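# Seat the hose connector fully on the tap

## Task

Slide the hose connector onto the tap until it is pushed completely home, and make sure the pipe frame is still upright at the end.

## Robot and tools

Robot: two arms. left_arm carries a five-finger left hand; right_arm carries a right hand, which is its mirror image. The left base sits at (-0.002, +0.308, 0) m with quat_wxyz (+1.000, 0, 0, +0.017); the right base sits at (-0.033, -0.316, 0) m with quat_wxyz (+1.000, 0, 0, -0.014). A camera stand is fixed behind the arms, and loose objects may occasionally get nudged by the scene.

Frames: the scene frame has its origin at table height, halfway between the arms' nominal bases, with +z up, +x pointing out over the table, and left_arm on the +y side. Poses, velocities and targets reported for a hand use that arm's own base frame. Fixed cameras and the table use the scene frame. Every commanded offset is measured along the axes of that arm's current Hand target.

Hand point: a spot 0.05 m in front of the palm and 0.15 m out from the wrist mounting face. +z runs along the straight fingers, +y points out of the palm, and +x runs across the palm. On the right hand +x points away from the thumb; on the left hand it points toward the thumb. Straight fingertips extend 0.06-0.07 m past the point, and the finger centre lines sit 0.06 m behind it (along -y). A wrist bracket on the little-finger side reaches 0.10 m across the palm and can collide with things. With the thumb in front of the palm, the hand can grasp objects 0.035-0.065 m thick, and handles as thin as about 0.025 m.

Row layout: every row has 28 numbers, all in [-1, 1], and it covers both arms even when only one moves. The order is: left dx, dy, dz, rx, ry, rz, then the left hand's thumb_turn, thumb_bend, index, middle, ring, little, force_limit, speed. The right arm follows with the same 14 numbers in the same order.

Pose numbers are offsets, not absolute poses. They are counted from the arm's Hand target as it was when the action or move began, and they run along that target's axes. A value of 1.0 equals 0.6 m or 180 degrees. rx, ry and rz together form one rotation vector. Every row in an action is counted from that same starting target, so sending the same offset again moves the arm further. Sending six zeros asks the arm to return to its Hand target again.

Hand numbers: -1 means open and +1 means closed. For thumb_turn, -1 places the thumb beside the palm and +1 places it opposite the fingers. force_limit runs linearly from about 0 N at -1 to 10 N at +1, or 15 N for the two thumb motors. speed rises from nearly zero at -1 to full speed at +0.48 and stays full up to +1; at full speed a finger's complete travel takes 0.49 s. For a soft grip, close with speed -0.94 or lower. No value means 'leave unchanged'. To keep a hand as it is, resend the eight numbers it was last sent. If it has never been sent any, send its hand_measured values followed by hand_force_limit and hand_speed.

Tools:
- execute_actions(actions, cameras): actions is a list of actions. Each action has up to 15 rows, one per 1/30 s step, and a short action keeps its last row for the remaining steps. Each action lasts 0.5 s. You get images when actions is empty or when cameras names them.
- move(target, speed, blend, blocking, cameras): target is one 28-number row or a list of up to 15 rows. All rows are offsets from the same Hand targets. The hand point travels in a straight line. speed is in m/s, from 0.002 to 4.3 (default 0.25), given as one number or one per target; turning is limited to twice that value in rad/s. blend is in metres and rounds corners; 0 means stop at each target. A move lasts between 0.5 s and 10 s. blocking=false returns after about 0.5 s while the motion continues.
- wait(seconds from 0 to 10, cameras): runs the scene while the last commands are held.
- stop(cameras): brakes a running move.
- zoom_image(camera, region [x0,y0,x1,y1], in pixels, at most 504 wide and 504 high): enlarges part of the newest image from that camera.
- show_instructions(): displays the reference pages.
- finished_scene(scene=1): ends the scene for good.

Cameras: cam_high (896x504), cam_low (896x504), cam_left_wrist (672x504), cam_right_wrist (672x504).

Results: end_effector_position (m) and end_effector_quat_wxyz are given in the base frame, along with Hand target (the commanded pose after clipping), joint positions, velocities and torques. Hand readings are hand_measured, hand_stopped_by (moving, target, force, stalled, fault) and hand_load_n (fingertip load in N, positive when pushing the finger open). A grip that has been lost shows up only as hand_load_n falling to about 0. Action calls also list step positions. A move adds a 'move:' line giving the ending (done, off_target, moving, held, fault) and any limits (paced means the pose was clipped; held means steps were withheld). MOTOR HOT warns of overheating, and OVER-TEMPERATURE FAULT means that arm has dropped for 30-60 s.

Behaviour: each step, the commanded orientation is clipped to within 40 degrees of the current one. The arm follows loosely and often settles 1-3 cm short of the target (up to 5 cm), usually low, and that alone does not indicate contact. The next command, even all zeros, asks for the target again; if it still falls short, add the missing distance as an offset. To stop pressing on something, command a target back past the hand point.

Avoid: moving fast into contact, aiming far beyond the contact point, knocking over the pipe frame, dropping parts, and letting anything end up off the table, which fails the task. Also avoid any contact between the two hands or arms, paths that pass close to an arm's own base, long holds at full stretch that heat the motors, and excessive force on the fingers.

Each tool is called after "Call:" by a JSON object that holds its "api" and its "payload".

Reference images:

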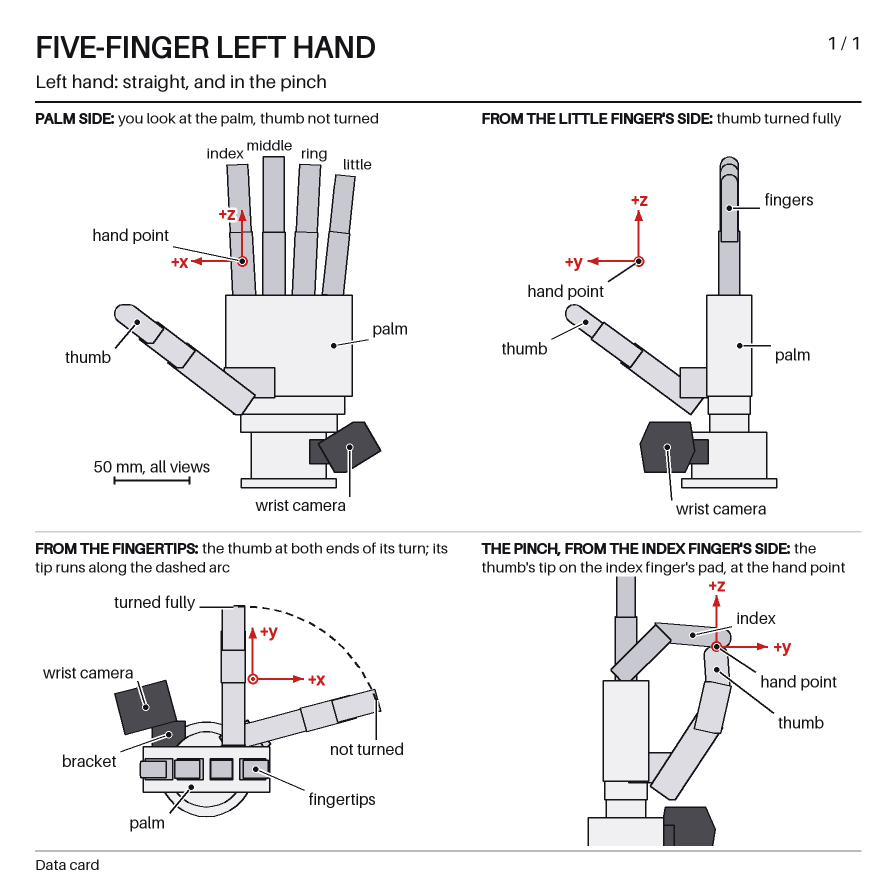

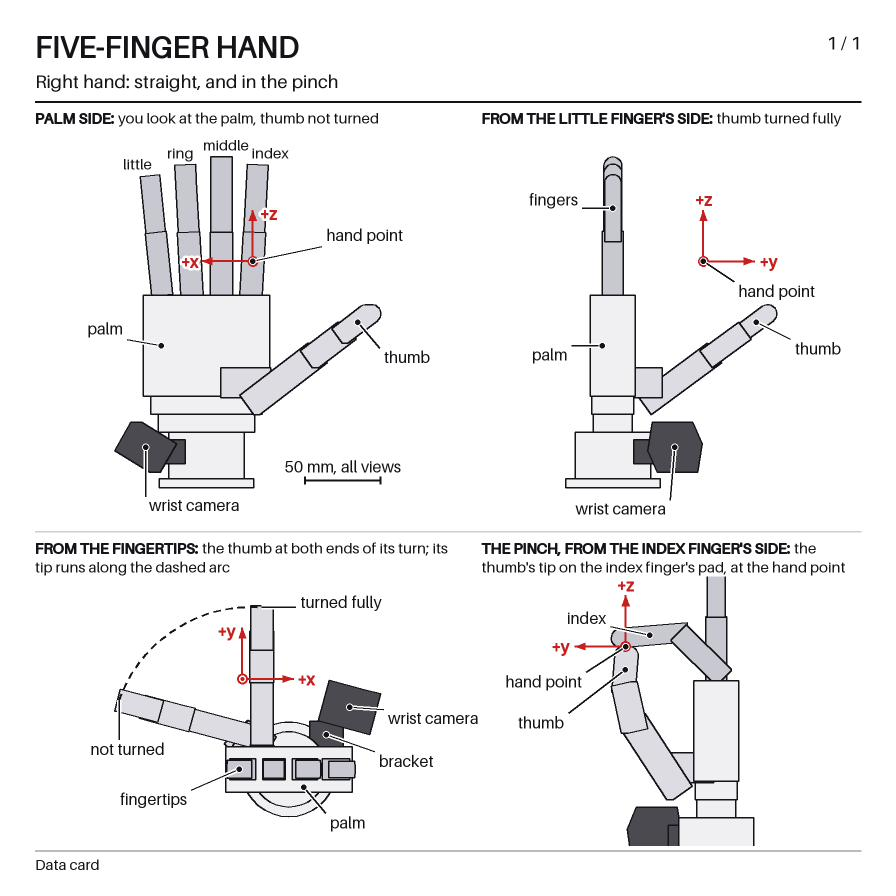

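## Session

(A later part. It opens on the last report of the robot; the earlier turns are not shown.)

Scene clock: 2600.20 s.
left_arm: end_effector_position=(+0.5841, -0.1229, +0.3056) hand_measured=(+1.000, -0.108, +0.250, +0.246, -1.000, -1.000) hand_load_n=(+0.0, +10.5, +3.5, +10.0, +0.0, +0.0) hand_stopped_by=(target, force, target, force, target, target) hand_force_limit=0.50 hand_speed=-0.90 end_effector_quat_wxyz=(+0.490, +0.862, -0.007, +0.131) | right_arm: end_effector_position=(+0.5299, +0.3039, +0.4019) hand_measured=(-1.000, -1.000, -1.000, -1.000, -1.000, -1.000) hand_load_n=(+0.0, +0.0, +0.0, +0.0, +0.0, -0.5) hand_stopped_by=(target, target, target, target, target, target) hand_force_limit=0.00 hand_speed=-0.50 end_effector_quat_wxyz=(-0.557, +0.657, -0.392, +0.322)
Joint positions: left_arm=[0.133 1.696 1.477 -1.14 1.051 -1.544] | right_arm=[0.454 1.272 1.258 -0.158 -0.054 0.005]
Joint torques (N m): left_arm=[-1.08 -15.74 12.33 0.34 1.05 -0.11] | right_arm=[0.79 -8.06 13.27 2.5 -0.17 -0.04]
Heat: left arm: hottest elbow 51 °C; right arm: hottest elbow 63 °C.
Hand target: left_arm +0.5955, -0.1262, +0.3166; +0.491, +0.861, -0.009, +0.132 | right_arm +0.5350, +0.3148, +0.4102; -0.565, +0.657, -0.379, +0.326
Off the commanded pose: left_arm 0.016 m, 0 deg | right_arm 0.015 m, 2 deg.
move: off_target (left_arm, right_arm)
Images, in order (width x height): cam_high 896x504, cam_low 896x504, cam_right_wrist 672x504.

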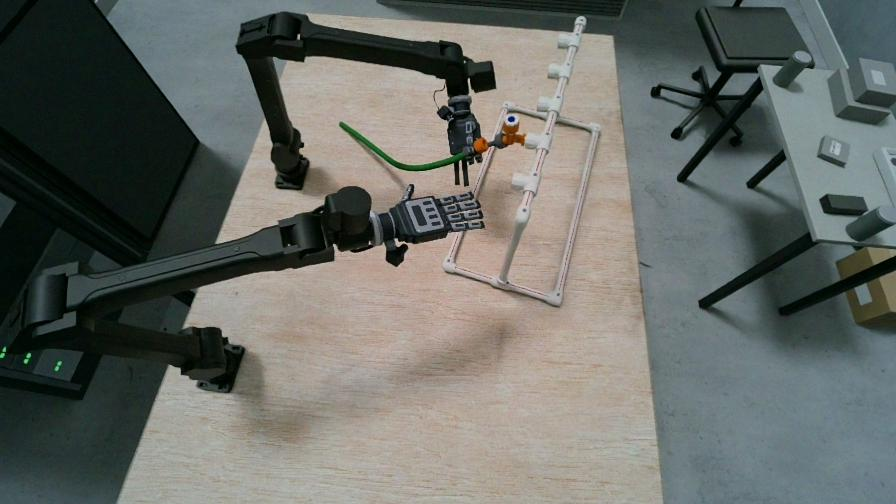

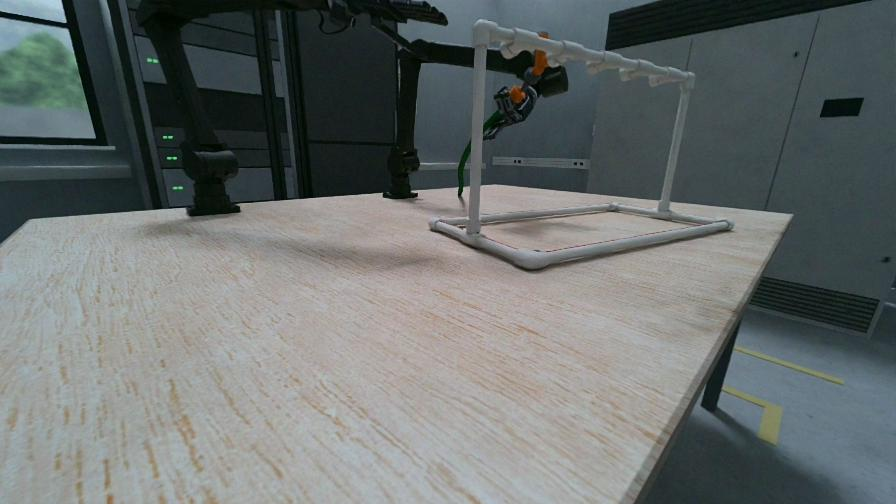

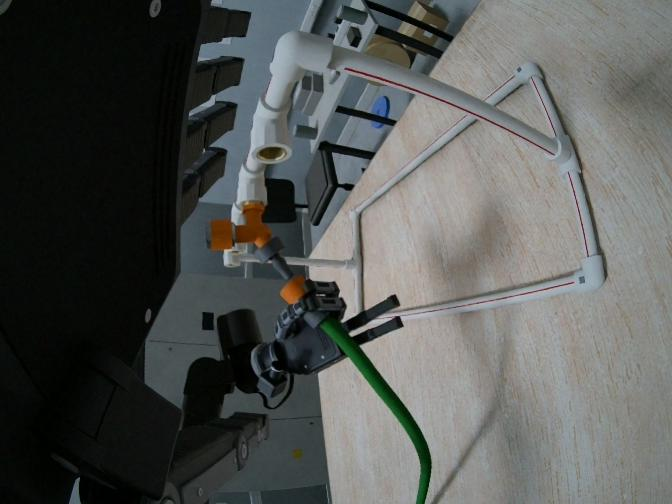

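Call:
{"api": "move", "payload": {"target": [[-0.0323,-0.0273,0.0017,0.0046,-0.0069,-0.0097,1,0.05,0.25,0.25,-1,-1,0.5,-0.9,0,0,0,0,0,0,-1,-1,-1,-1,-1,-1,0,-0.5],[0.0033,-0.006,0.0033,0.0046,-0.0069,-0.0097,1,0.05,0.25,0.25,-1,-1,0.5,-0.9,0,0,0,0,0,0,-1,-1,-1,-1,-1,-1,0,-0.5]], "speed": 0.05, "cameras": ["cam_high","cam_low","cam_right_wrist"]}}

Call:
{"api": "zoom_image", "payload": {"camera": "cam_right_wrist", "region": [250, 235, 310, 310]}}

Call:
{"api": "zoom_image", "payload": {"camera": "cam_high", "region": [472, 128, 502, 156]}}

Call:
{"api": "zoom_image", "payload": {"camera": "cam_low", "region": [507, 65, 543, 105]}}

Scene clock: 2655.03 s.
left_arm: end_effector_position=(+0.5864, -0.1227, +0.3029) hand_measured=(+1.000, -0.108, +0.250, +0.246, -1.000, -1.000) hand_load_n=(+0.5, +11.0, +3.5, +10.0, +0.0, +0.0) hand_stopped_by=(target, force, target, force, target, target) hand_force_limit=0.50 hand_speed=-0.90 end_effector_quat_wxyz=(+0.486, +0.867, +0.001, +0.115) | right_arm: end_effector_position=(+0.5299, +0.3039, +0.4019) hand_measured=(-1.000, -1.000, -1.000, -1.000, -1.000, -1.000) hand_load_n=(+0.0, +0.0, +0.0, +0.0, +0.0, +0.0) hand_stopped_by=(target, target, target, target, target, target) hand_force_limit=0.00 hand_speed=-0.50 end_effector_quat_wxyz=(-0.557, +0.657, -0.392, +0.322)
Joint positions: left_arm=[0.132 1.712 1.503 -1.19 1.036 -1.538] | right_arm=[0.454 1.272 1.258 -0.158 -0.054 0.005]
Joint torques (N m): left_arm=[-1.14 -15.79 12.4 0.24 1.06 -0.15] | right_arm=[0.85 -8.12 13.29 2.51 -0.18 -0.04]
Heat: left arm: hottest elbow 53 °C; right arm: hottest elbow 63 °C.
Hand target: left_arm +0.5984, -0.1259, +0.3130; +0.486, +0.866, -0.001, +0.116 | right_arm +0.5350, +0.3148, +0.4102; -0.565, +0.657, -0.379, +0.326
Off the commanded pose: left_arm 0.016 m, 0 deg | right_arm 0.015 m, 2 deg.
move: off_target (left_arm, right_arm)
Images, in order (width x height): cam_high 896x504, cam_low 896x504, cam_right_wrist 672x504.

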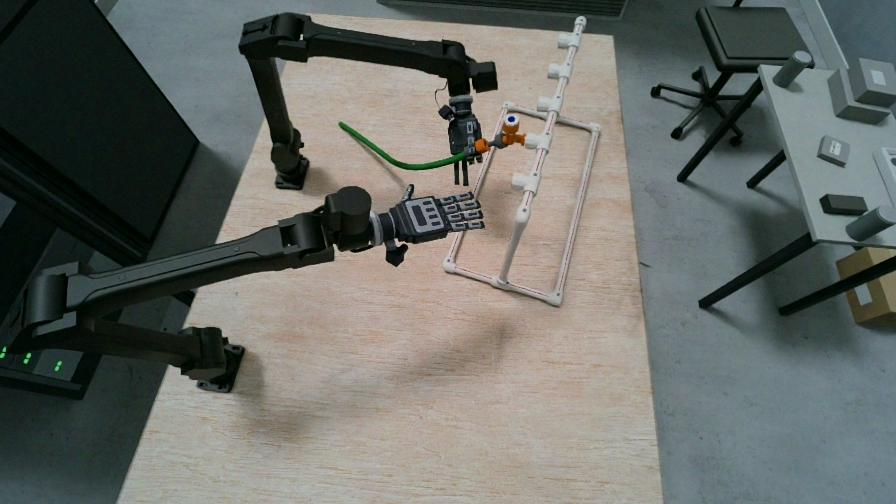

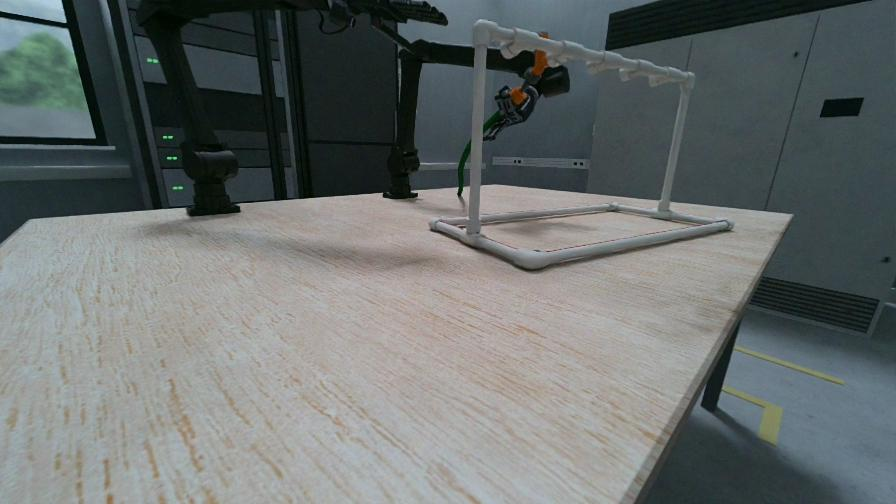

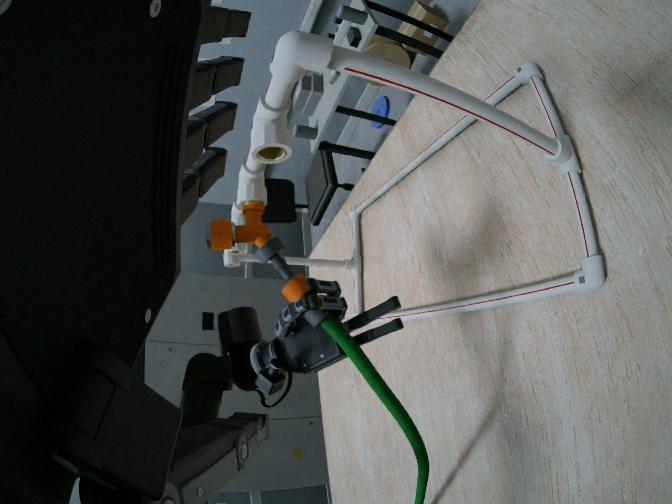

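Scaled by 6.720 from the camera's 672x504 image, which has a finer 960x720 frame.

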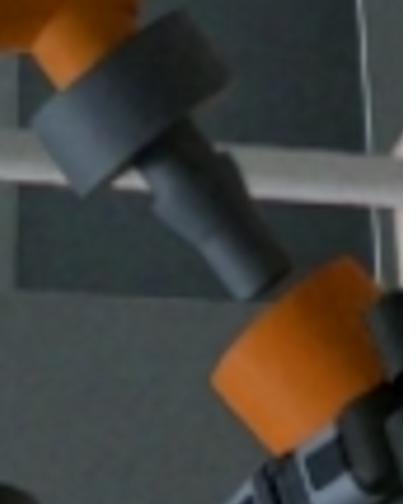

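Scaled by 16.800.

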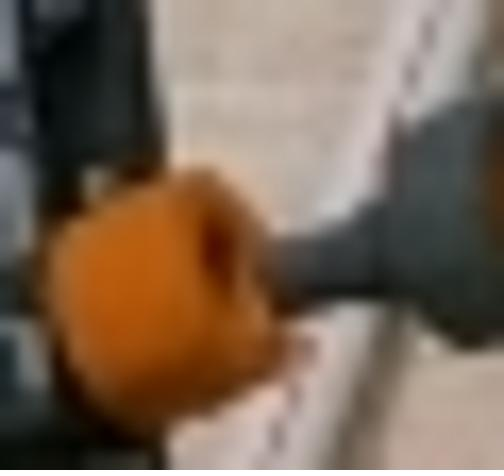

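Scaled by 12.600.

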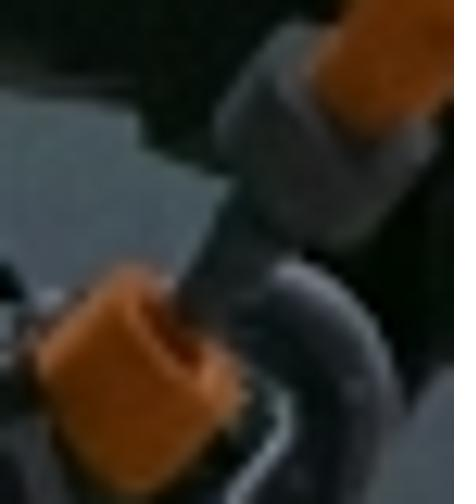

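Call:
{"api": "move", "payload": {"target": [[-0.0383,-0.0265,0.0035,0.003,-0.0045,-0.0064,1,0.05,0.25,0.25,-1,-1,0.5,-0.9,0,0,0,0,0,0,-1,-1,-1,-1,-1,-1,0,-0.5],[0.0006,-0.0036,0.001,0.003,-0.0045,-0.0064,1,0.05,0.25,0.25,-1,-1,0.5,-0.9,0,0,0,0,0,0,-1,-1,-1,-1,-1,-1,0,-0.5]], "speed": 0.05, "cameras": ["cam_high","cam_low","cam_right_wrist"]}}

Call:
{"api": "zoom_image", "payload": {"camera": "cam_right_wrist", "region": [250, 235, 310, 310]}}

Call:
{"api": "zoom_image", "payload": {"camera": "cam_high", "region": [472, 128, 502, 156]}}

Call:
{"api": "zoom_image", "payload": {"camera": "cam_low", "region": [507, 65, 543, 105]}}

Scene clock: 2720.67 s.
left_arm: end_effector_position=(+0.5876, -0.1221, +0.3007) hand_measured=(+1.000, -0.108, +0.250, +0.246, -1.000, -1.000) hand_load_n=(+0.0, +11.0, +3.0, +10.5, +0.0, +0.0) hand_stopped_by=(target, force, target, force, target, target) hand_force_limit=0.50 hand_speed=-0.90 end_effector_quat_wxyz=(+0.483, +0.870, +0.007, +0.103) | right_arm: end_effector_position=(+0.5299, +0.3039, +0.4019) hand_measured=(-1.000, -1.000, -1.000, -1.000, -1.000, -1.000) hand_load_n=(-0.5, +0.0, +0.0, +0.0, +0.0, +0.0) hand_stopped_by=(target, target, target, target, target, target) hand_force_limit=0.00 hand_speed=-0.50 end_effector_quat_wxyz=(-0.557, +0.657, -0.392, +0.322)
Joint positions: left_arm=[0.132 1.723 1.521 -1.225 1.027 -1.535] | right_arm=[0.454 1.272 1.258 -0.158 -0.054 0.005]
Joint torques (N m): left_arm=[-1.08 -16.09 12.31 0.17 1.04 -0.15] | right_arm=[0.79 -8.06 13.26 2.48 -0.18 -0.05]
Heat: left arm: hottest elbow 56 °C; right arm: hottest elbow 64 °C.
Hand target: left_arm +0.5991, -0.1253, +0.3111; +0.484, +0.869, +0.005, +0.105 | right_arm +0.5350, +0.3148, +0.4102; -0.565, +0.657, -0.379, +0.326
Off the commanded pose: left_arm 0.016 m, 0 deg | right_arm 0.015 m, 2 deg.
move: off_target (left_arm, right_arm)
Images, in order (width x height): cam_high 896x504, cam_low 896x504, cam_right_wrist 672x504.

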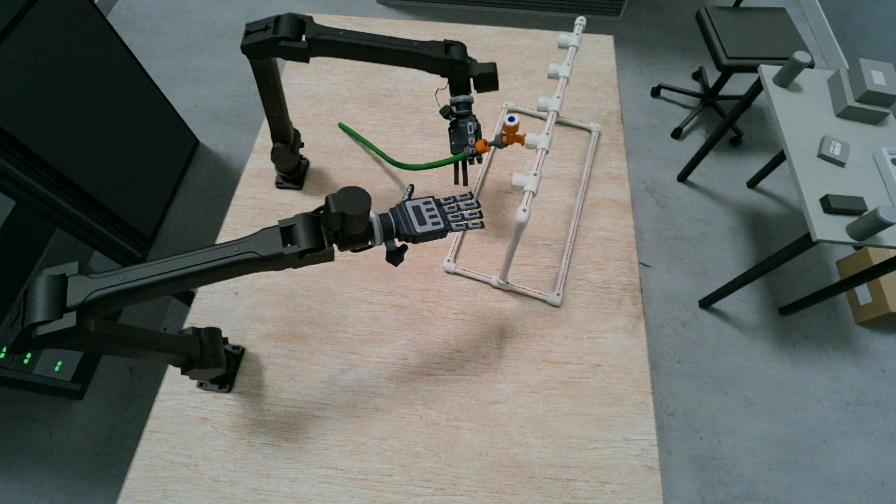

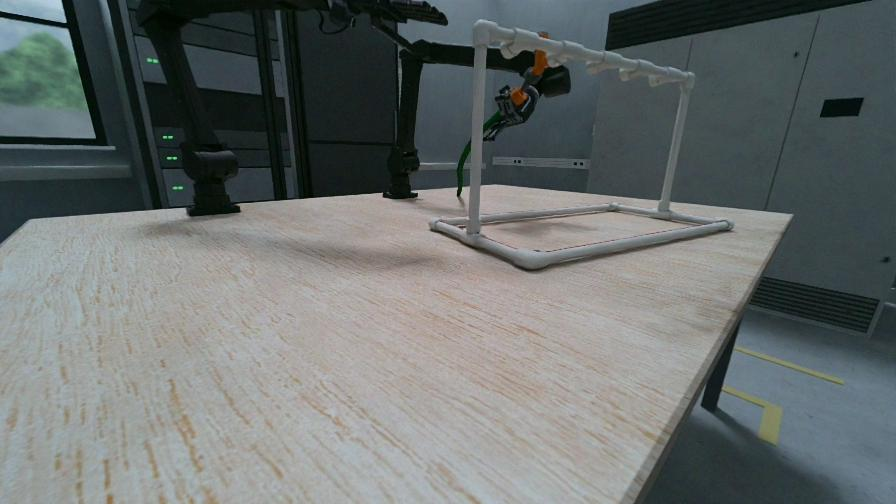

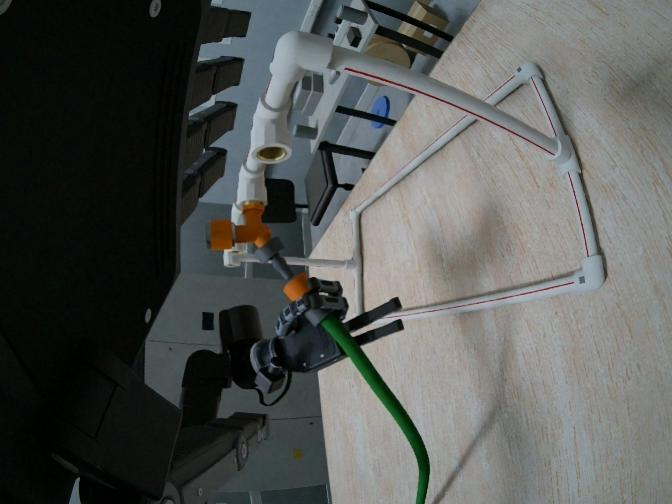

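Scaled by 6.720 from the camera's 672x504 image, which has a finer 960x720 frame.

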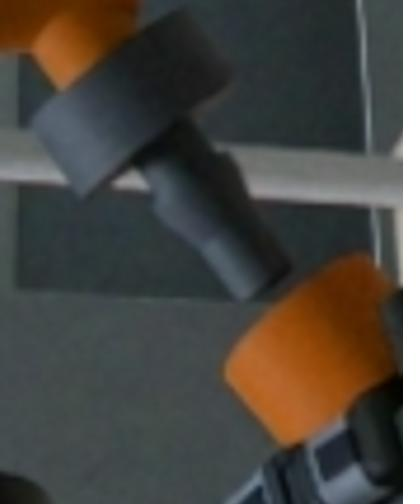

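Scaled by 16.800.

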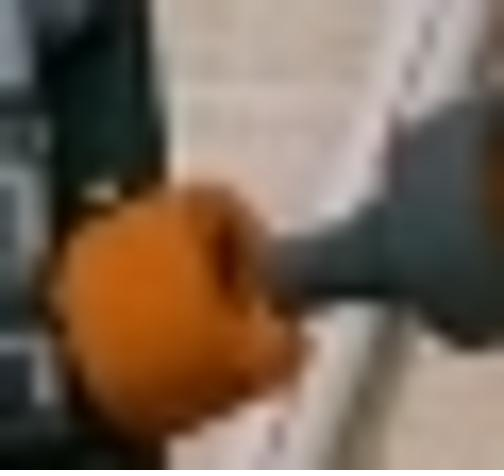

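Scaled by 12.600.

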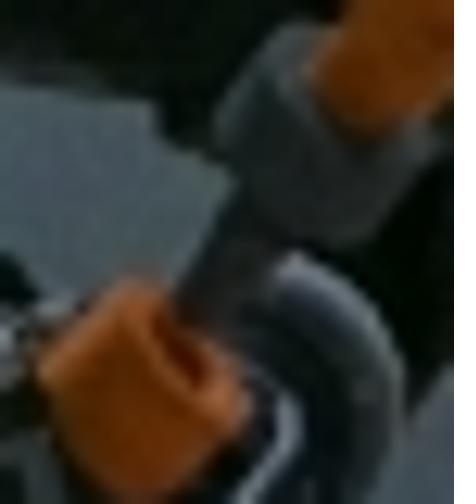

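Call:
{"api": "move", "payload": {"target": [0.0155,0.0128,-0.001,0,0,0,1,0.05,0.25,0.25,-1,-1,0.5,-0.9,0,0,0,0,0,0,-1,-1,-1,-1,-1,-1,0,-0.5], "speed": 0.03, "cameras": ["cam_high","cam_low","cam_right_wrist"]}}

Call:
{"api": "zoom_image", "payload": {"camera": "cam_right_wrist", "region": [250, 235, 310, 310]}}

Call:
{"api": "zoom_image", "payload": {"camera": "cam_high", "region": [472, 128, 502, 156]}}

Call:
{"api": "zoom_image", "payload": {"camera": "cam_low", "region": [507, 65, 543, 105]}}

Scene clock: 2745.97 s.
left_arm: end_effector_position=(+0.5955, -0.1247, +0.3097) hand_measured=(+1.000, -0.108, +0.250, +0.246, -1.000, -1.000) hand_load_n=(+0.5, +11.0, +3.0, +10.0, -0.5, +0.0) hand_stopped_by=(target, force, target, force, target, target) hand_force_limit=0.50 hand_speed=-0.90 end_effector_quat_wxyz=(+0.482, +0.870, +0.006, +0.104) | right_arm: end_effector_position=(+0.5299, +0.3039, +0.4019) hand_measured=(-1.000, -1.000, -1.000, -1.000, -1.000, -1.000) hand_load_n=(-0.5, +0.0, +0.0, +0.0, +0.0, +0.0) hand_stopped_by=(target, target, target, target, target, target) hand_force_limit=0.00 hand_speed=-0.50 end_effector_quat_wxyz=(-0.557, +0.657, -0.392, +0.322)
Joint positions: left_arm=[0.125 1.736 1.562 -1.241 1.024 -1.547] | right_arm=[0.454 1.272 1.258 -0.158 -0.054 0.005]
Joint torques (N m): left_arm=[-1.03 -16.67 12.42 0.27 1.09 -0.12] | right_arm=[0.73 -8.18 13.27 2.51 -0.18 -0.05]
Heat: left arm: hottest elbow 56 °C; right arm: hottest elbow 64 °C.
Hand target: left_arm +0.6074, -0.1277, +0.3194; +0.483, +0.869, +0.005, +0.105 | right_arm +0.5350, +0.3148, +0.4102; -0.565, +0.657, -0.379, +0.326
Off the commanded pose: left_arm 0.016 m, 0 deg | right_arm 0.015 m, 2 deg.
move: off_target (left_arm, right_arm)
Images, in order (width x height): cam_high 896x504, cam_low 896x504, cam_right_wrist 672x504.

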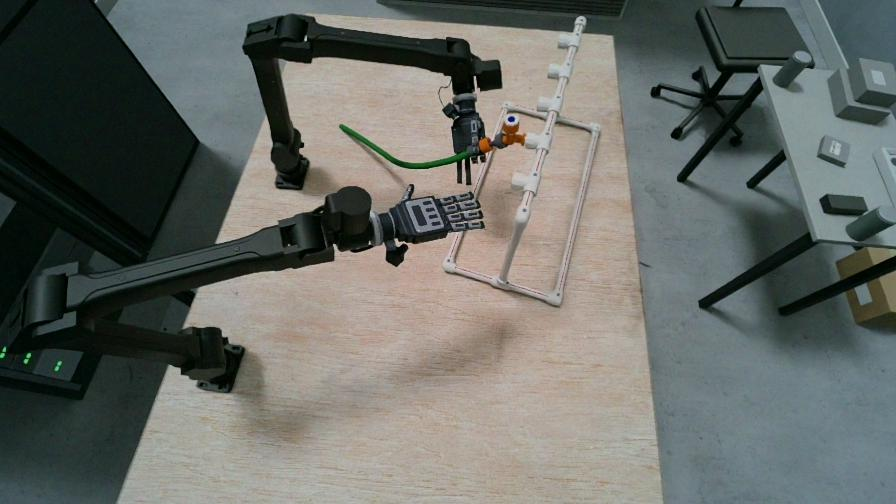

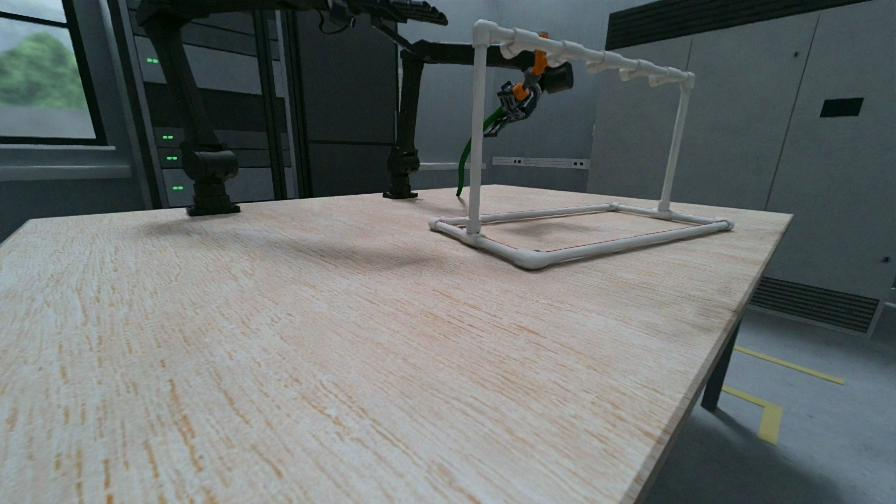

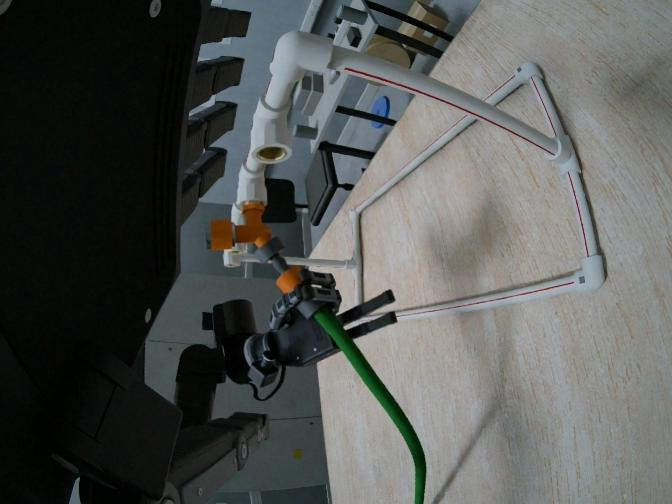

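Scaled by 6.720 from the camera's 672x504 image, which has a finer 960x720 frame.

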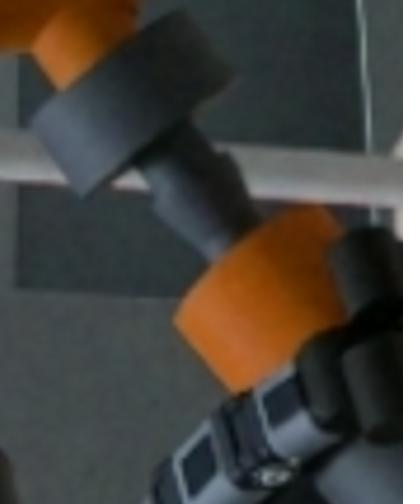

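Scaled by 16.800.

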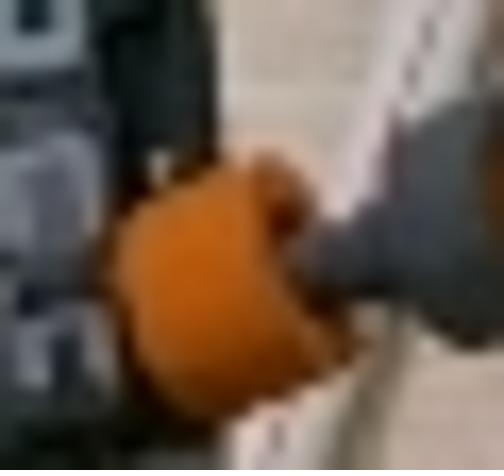

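Scaled by 12.600.

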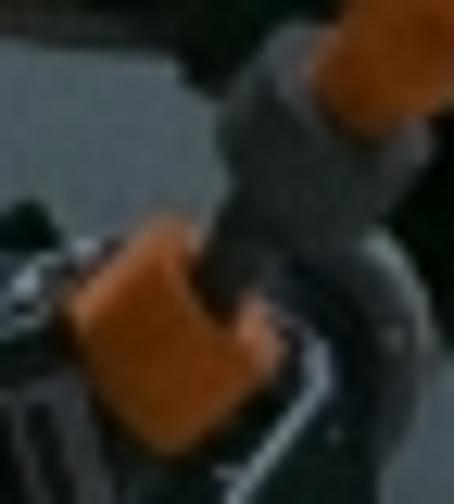

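Call:
{"api": "move", "payload": {"target": [0.0138,0.0093,0,0,0,0,1,0.05,0.25,0.25,-1,-1,0.5,-0.9,0,0,0,0,0,0,-1,-1,-1,-1,-1,-1,0,-0.5], "speed": 0.03, "cameras": ["cam_high","cam_low","cam_right_wrist"]}}

Call:
{"api": "zoom_image", "payload": {"camera": "cam_right_wrist", "region": [240, 215, 310, 310]}}

Scene clock: 2759.37 s.
left_arm: end_effector_position=(+0.6027, -0.1268, +0.3152) hand_measured=(+1.000, -0.108, +0.250, +0.246, -1.000, -1.000) hand_load_n=(+0.0, +11.0, +3.0, +10.0, +0.0, +0.0) hand_stopped_by=(target, force, target, force, target, target) hand_force_limit=0.50 hand_speed=-0.90 end_effector_quat_wxyz=(+0.483, +0.870, +0.006, +0.103) | right_arm: end_effector_position=(+0.5299, +0.3039, +0.4019) hand_measured=(-1.000, -1.000, -1.000, -1.000, -1.000, -1.000) hand_load_n=(-0.5, +0.0, +0.5, +0.0, +0.0, +0.0) hand_stopped_by=(target, target, target, target, target, target) hand_force_limit=0.00 hand_speed=-0.50 end_effector_quat_wxyz=(-0.557, +0.657, -0.392, +0.322)
Joint positions: left_arm=[0.12 1.751 1.596 -1.255 1.024 -1.555] | right_arm=[0.454 1.272 1.258 -0.158 -0.054 0.005]
Joint torques (N m): left_arm=[-1.03 -16.32 12.62 0.29 1.05 -0.17] | right_arm=[0.73 -8.12 13.27 2.5 -0.18 -0.04]
Heat: left arm: hottest elbow 58 °C; right arm: hottest elbow 64 °C.
Hand target: left_arm +0.6150, -0.1297, +0.3254; +0.483, +0.869, +0.005, +0.104 | right_arm +0.5350, +0.3148, +0.4102; -0.565, +0.657, -0.379, +0.326
Off the commanded pose: left_arm 0.016 m, 0 deg | right_arm 0.015 m, 2 deg.
move: off_target (left_arm, right_arm)
Images, in order (width x height): cam_high 896x504, cam_low 896x504, cam_right_wrist 672x504.

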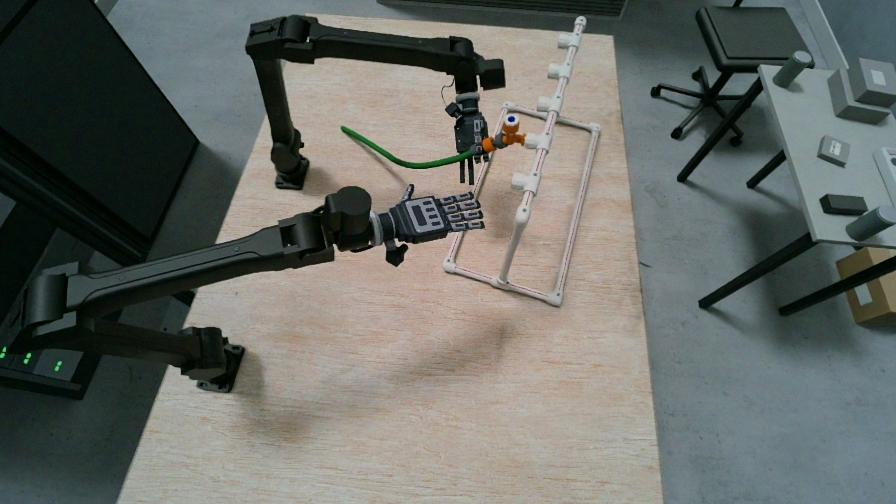

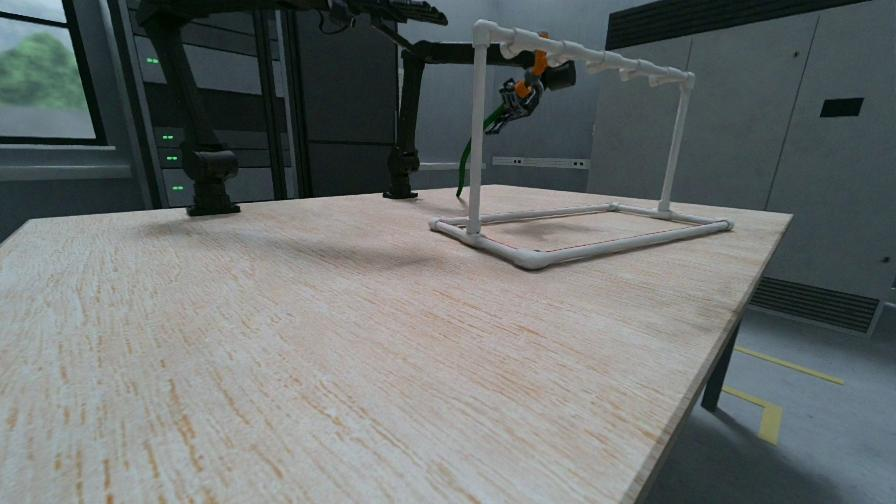

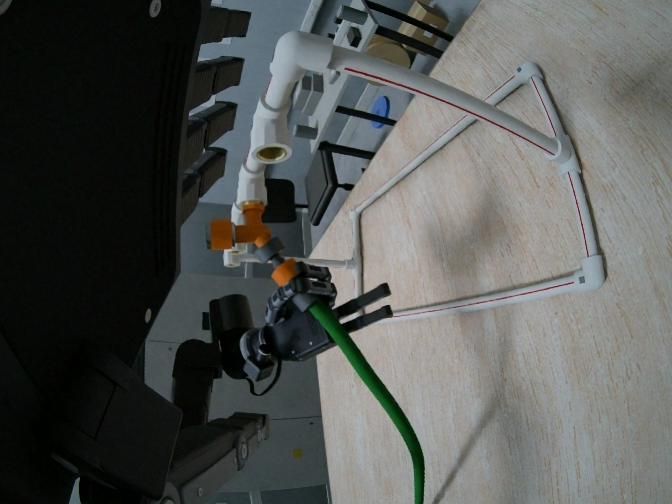

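Scaled by 5.305 from the camera's 672x504 image, which has a finer 960x720 frame.

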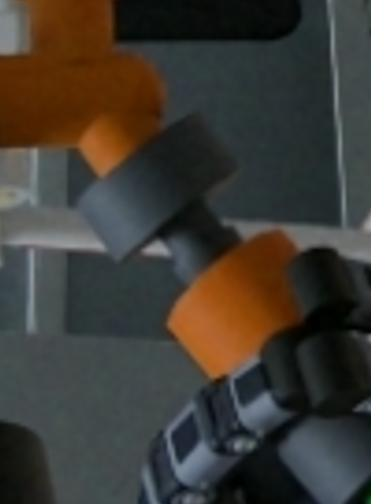

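Call:
{"api": "move", "payload": {"target": [0.0138,0.0093,0,0,0,0,1,0.05,0.25,0.25,-1,-1,0.5,-0.9,0,0,0,0,0,0,-1,-1,-1,-1,-1,-1,0,-0.5], "speed": 0.03, "cameras": ["cam_high","cam_low","cam_right_wrist"]}}

Call:
{"api": "zoom_image", "payload": {"camera": "cam_right_wrist", "region": [240, 215, 310, 310]}}

Scene clock: 2765.67 s.
left_arm: end_effector_position=(+0.6069, -0.1293, +0.3166) hand_measured=(+1.000, -0.108, +0.250, +0.246, -1.000, -1.000) hand_load_n=(-0.5, +11.0, +3.0, +10.0, +0.0, +0.0) hand_stopped_by=(target, force, target, force, target, target) hand_force_limit=0.50 hand_speed=-0.90 end_effector_quat_wxyz=(+0.482, +0.871, +0.006, +0.098) | right_arm: end_effector_position=(+0.5299, +0.3039, +0.4019) hand_measured=(-1.000, -1.000, -1.000, -1.000, -1.000, -1.000) hand_load_n=(+0.0, +0.0, -0.5, -0.5, +0.0, +0.0) hand_stopped_by=(target, target, target, target, target, target) hand_force_limit=0.00 hand_speed=-0.50 end_effector_quat_wxyz=(-0.557, +0.657, -0.392, +0.322)
Joint positions: left_arm=[0.114 1.765 1.622 -1.274 1.021 -1.557] | right_arm=[0.454 1.272 1.258 -0.158 -0.054 0.005]
Joint torques (N m): left_arm=[-0.97 -16.62 13.31 0.54 1.15 -0.24] | right_arm=[0.79 -8.12 13.26 2.48 -0.17 -0.05]
Heat: left arm: hottest elbow 59 °C; right arm: hottest elbow 64 °C.
Hand target: left_arm +0.6226, -0.1318, +0.3316; +0.483, +0.869, +0.005, +0.105 | right_arm +0.5350, +0.3148, +0.4102; -0.565, +0.657, -0.379, +0.326
Off the commanded pose: left_arm 0.022 m, 1 deg | right_arm 0.015 m, 2 deg.
move: off_target (left_arm, right_arm)
Images, in order (width x height): cam_high 896x504, cam_low 896x504, cam_right_wrist 672x504.

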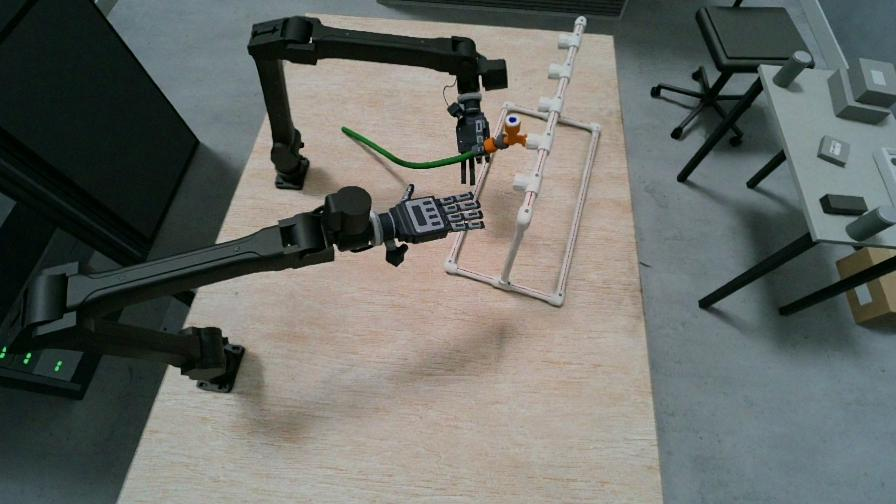

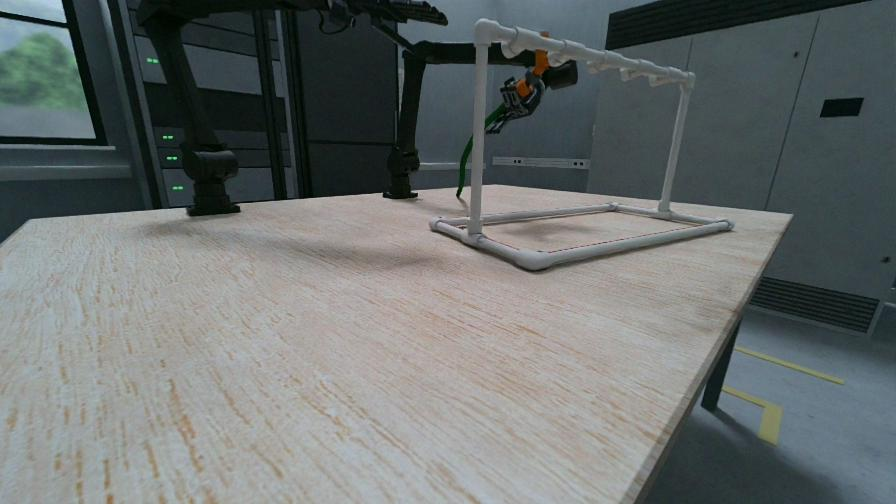

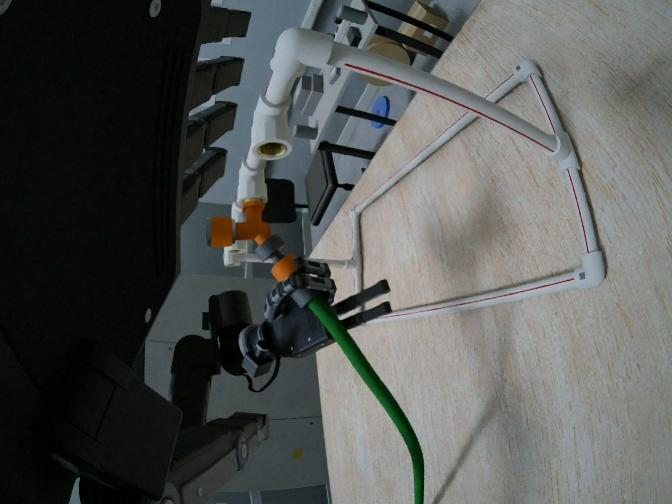

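Scaled by 5.305 from the camera's 672x504 image, which has a finer 960x720 frame.

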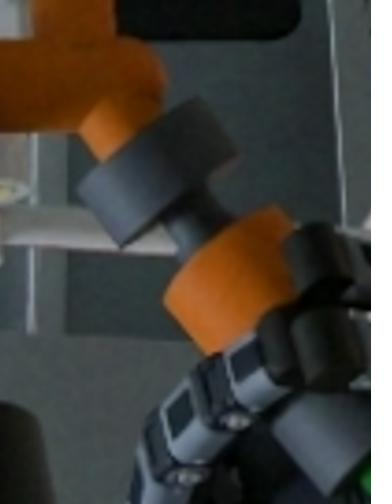

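Call:
{"api": "execute_actions", "payload": {"actions": []}}

Scene clock: 2793.77 s.
left_arm: end_effector_position=(+0.6070, -0.1293, +0.3168) hand_measured=(+1.000, -0.108, +0.250, +0.246, -1.000, -1.000) hand_load_n=(-0.5, +11.0, +3.0, +10.5, +0.0, +0.0) hand_stopped_by=(target, force, target, force, target, target) hand_force_limit=0.50 hand_speed=-0.90 end_effector_quat_wxyz=(+0.482, +0.871, +0.006, +0.098) | right_arm: end_effector_position=(+0.5299, +0.3039, +0.4019) hand_measured=(-1.000, -1.000, -1.000, -1.000, -1.000, -1.000) hand_load_n=(-0.5, +0.0, +0.0, +0.0, +0.0, +0.0) hand_stopped_by=(target, target, target, target, target, target) hand_force_limit=0.00 hand_speed=-0.50 end_effector_quat_wxyz=(-0.557, +0.657, -0.392, +0.322)
Joint positions: left_arm=[0.114 1.765 1.622 -1.275 1.021 -1.557] | right_arm=[0.454 1.272 1.258 -0.158 -0.054 0.005]
Joint velocities: within noise
Joint torques (N m): left_arm=[-1.03 -16.62 13.34 0.54 1.14 -0.24] | right_arm=[0.73 -8.12 13.26 2.51 -0.18 -0.04]
Heat: left arm: hottest elbow 57 °C; right arm: hottest elbow 64 °C.
Hand target: left_arm +0.6226, -0.1318, +0.3318; +0.483, +0.869, +0.005, +0.105 | right_arm +0.5350, +0.3148, +0.4102; -0.565, +0.657, -0.379, +0.326
Off the commanded pose: left_arm 0.022 m, 1 deg | right_arm 0.015 m, 2 deg.

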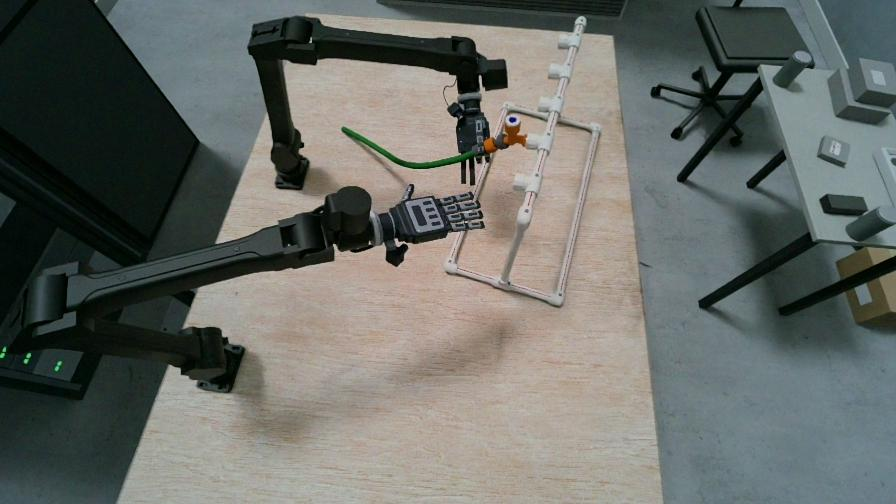

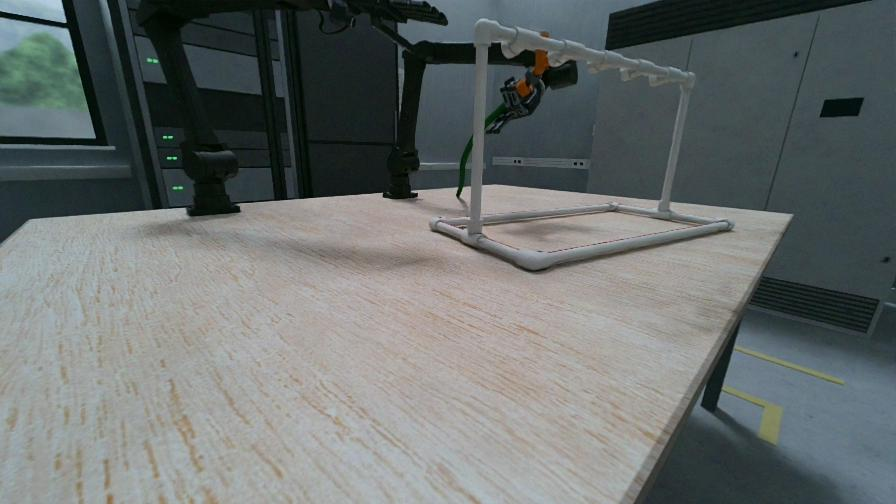

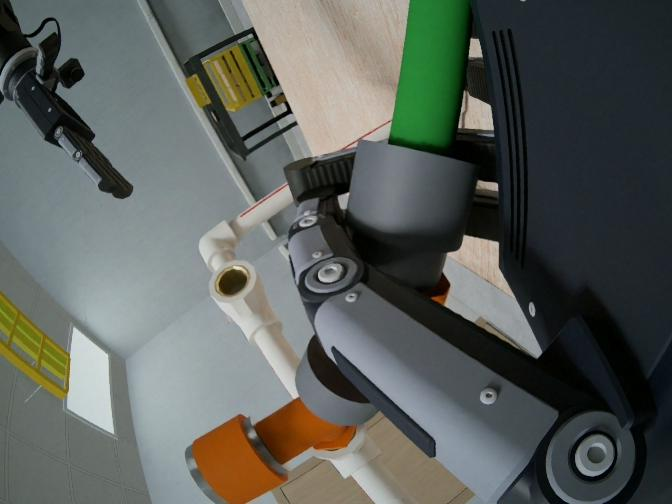

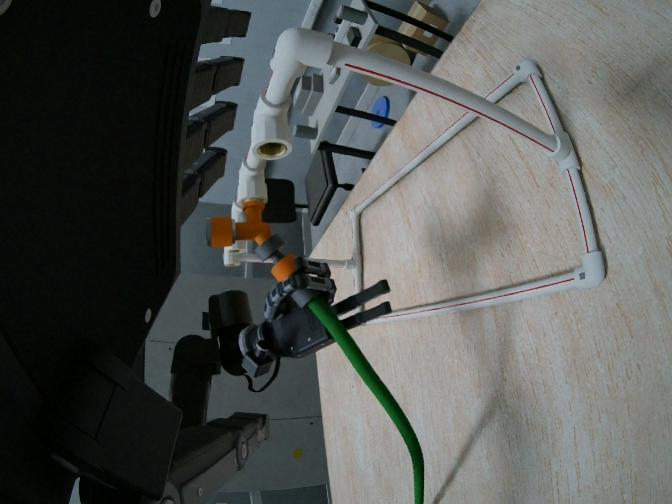

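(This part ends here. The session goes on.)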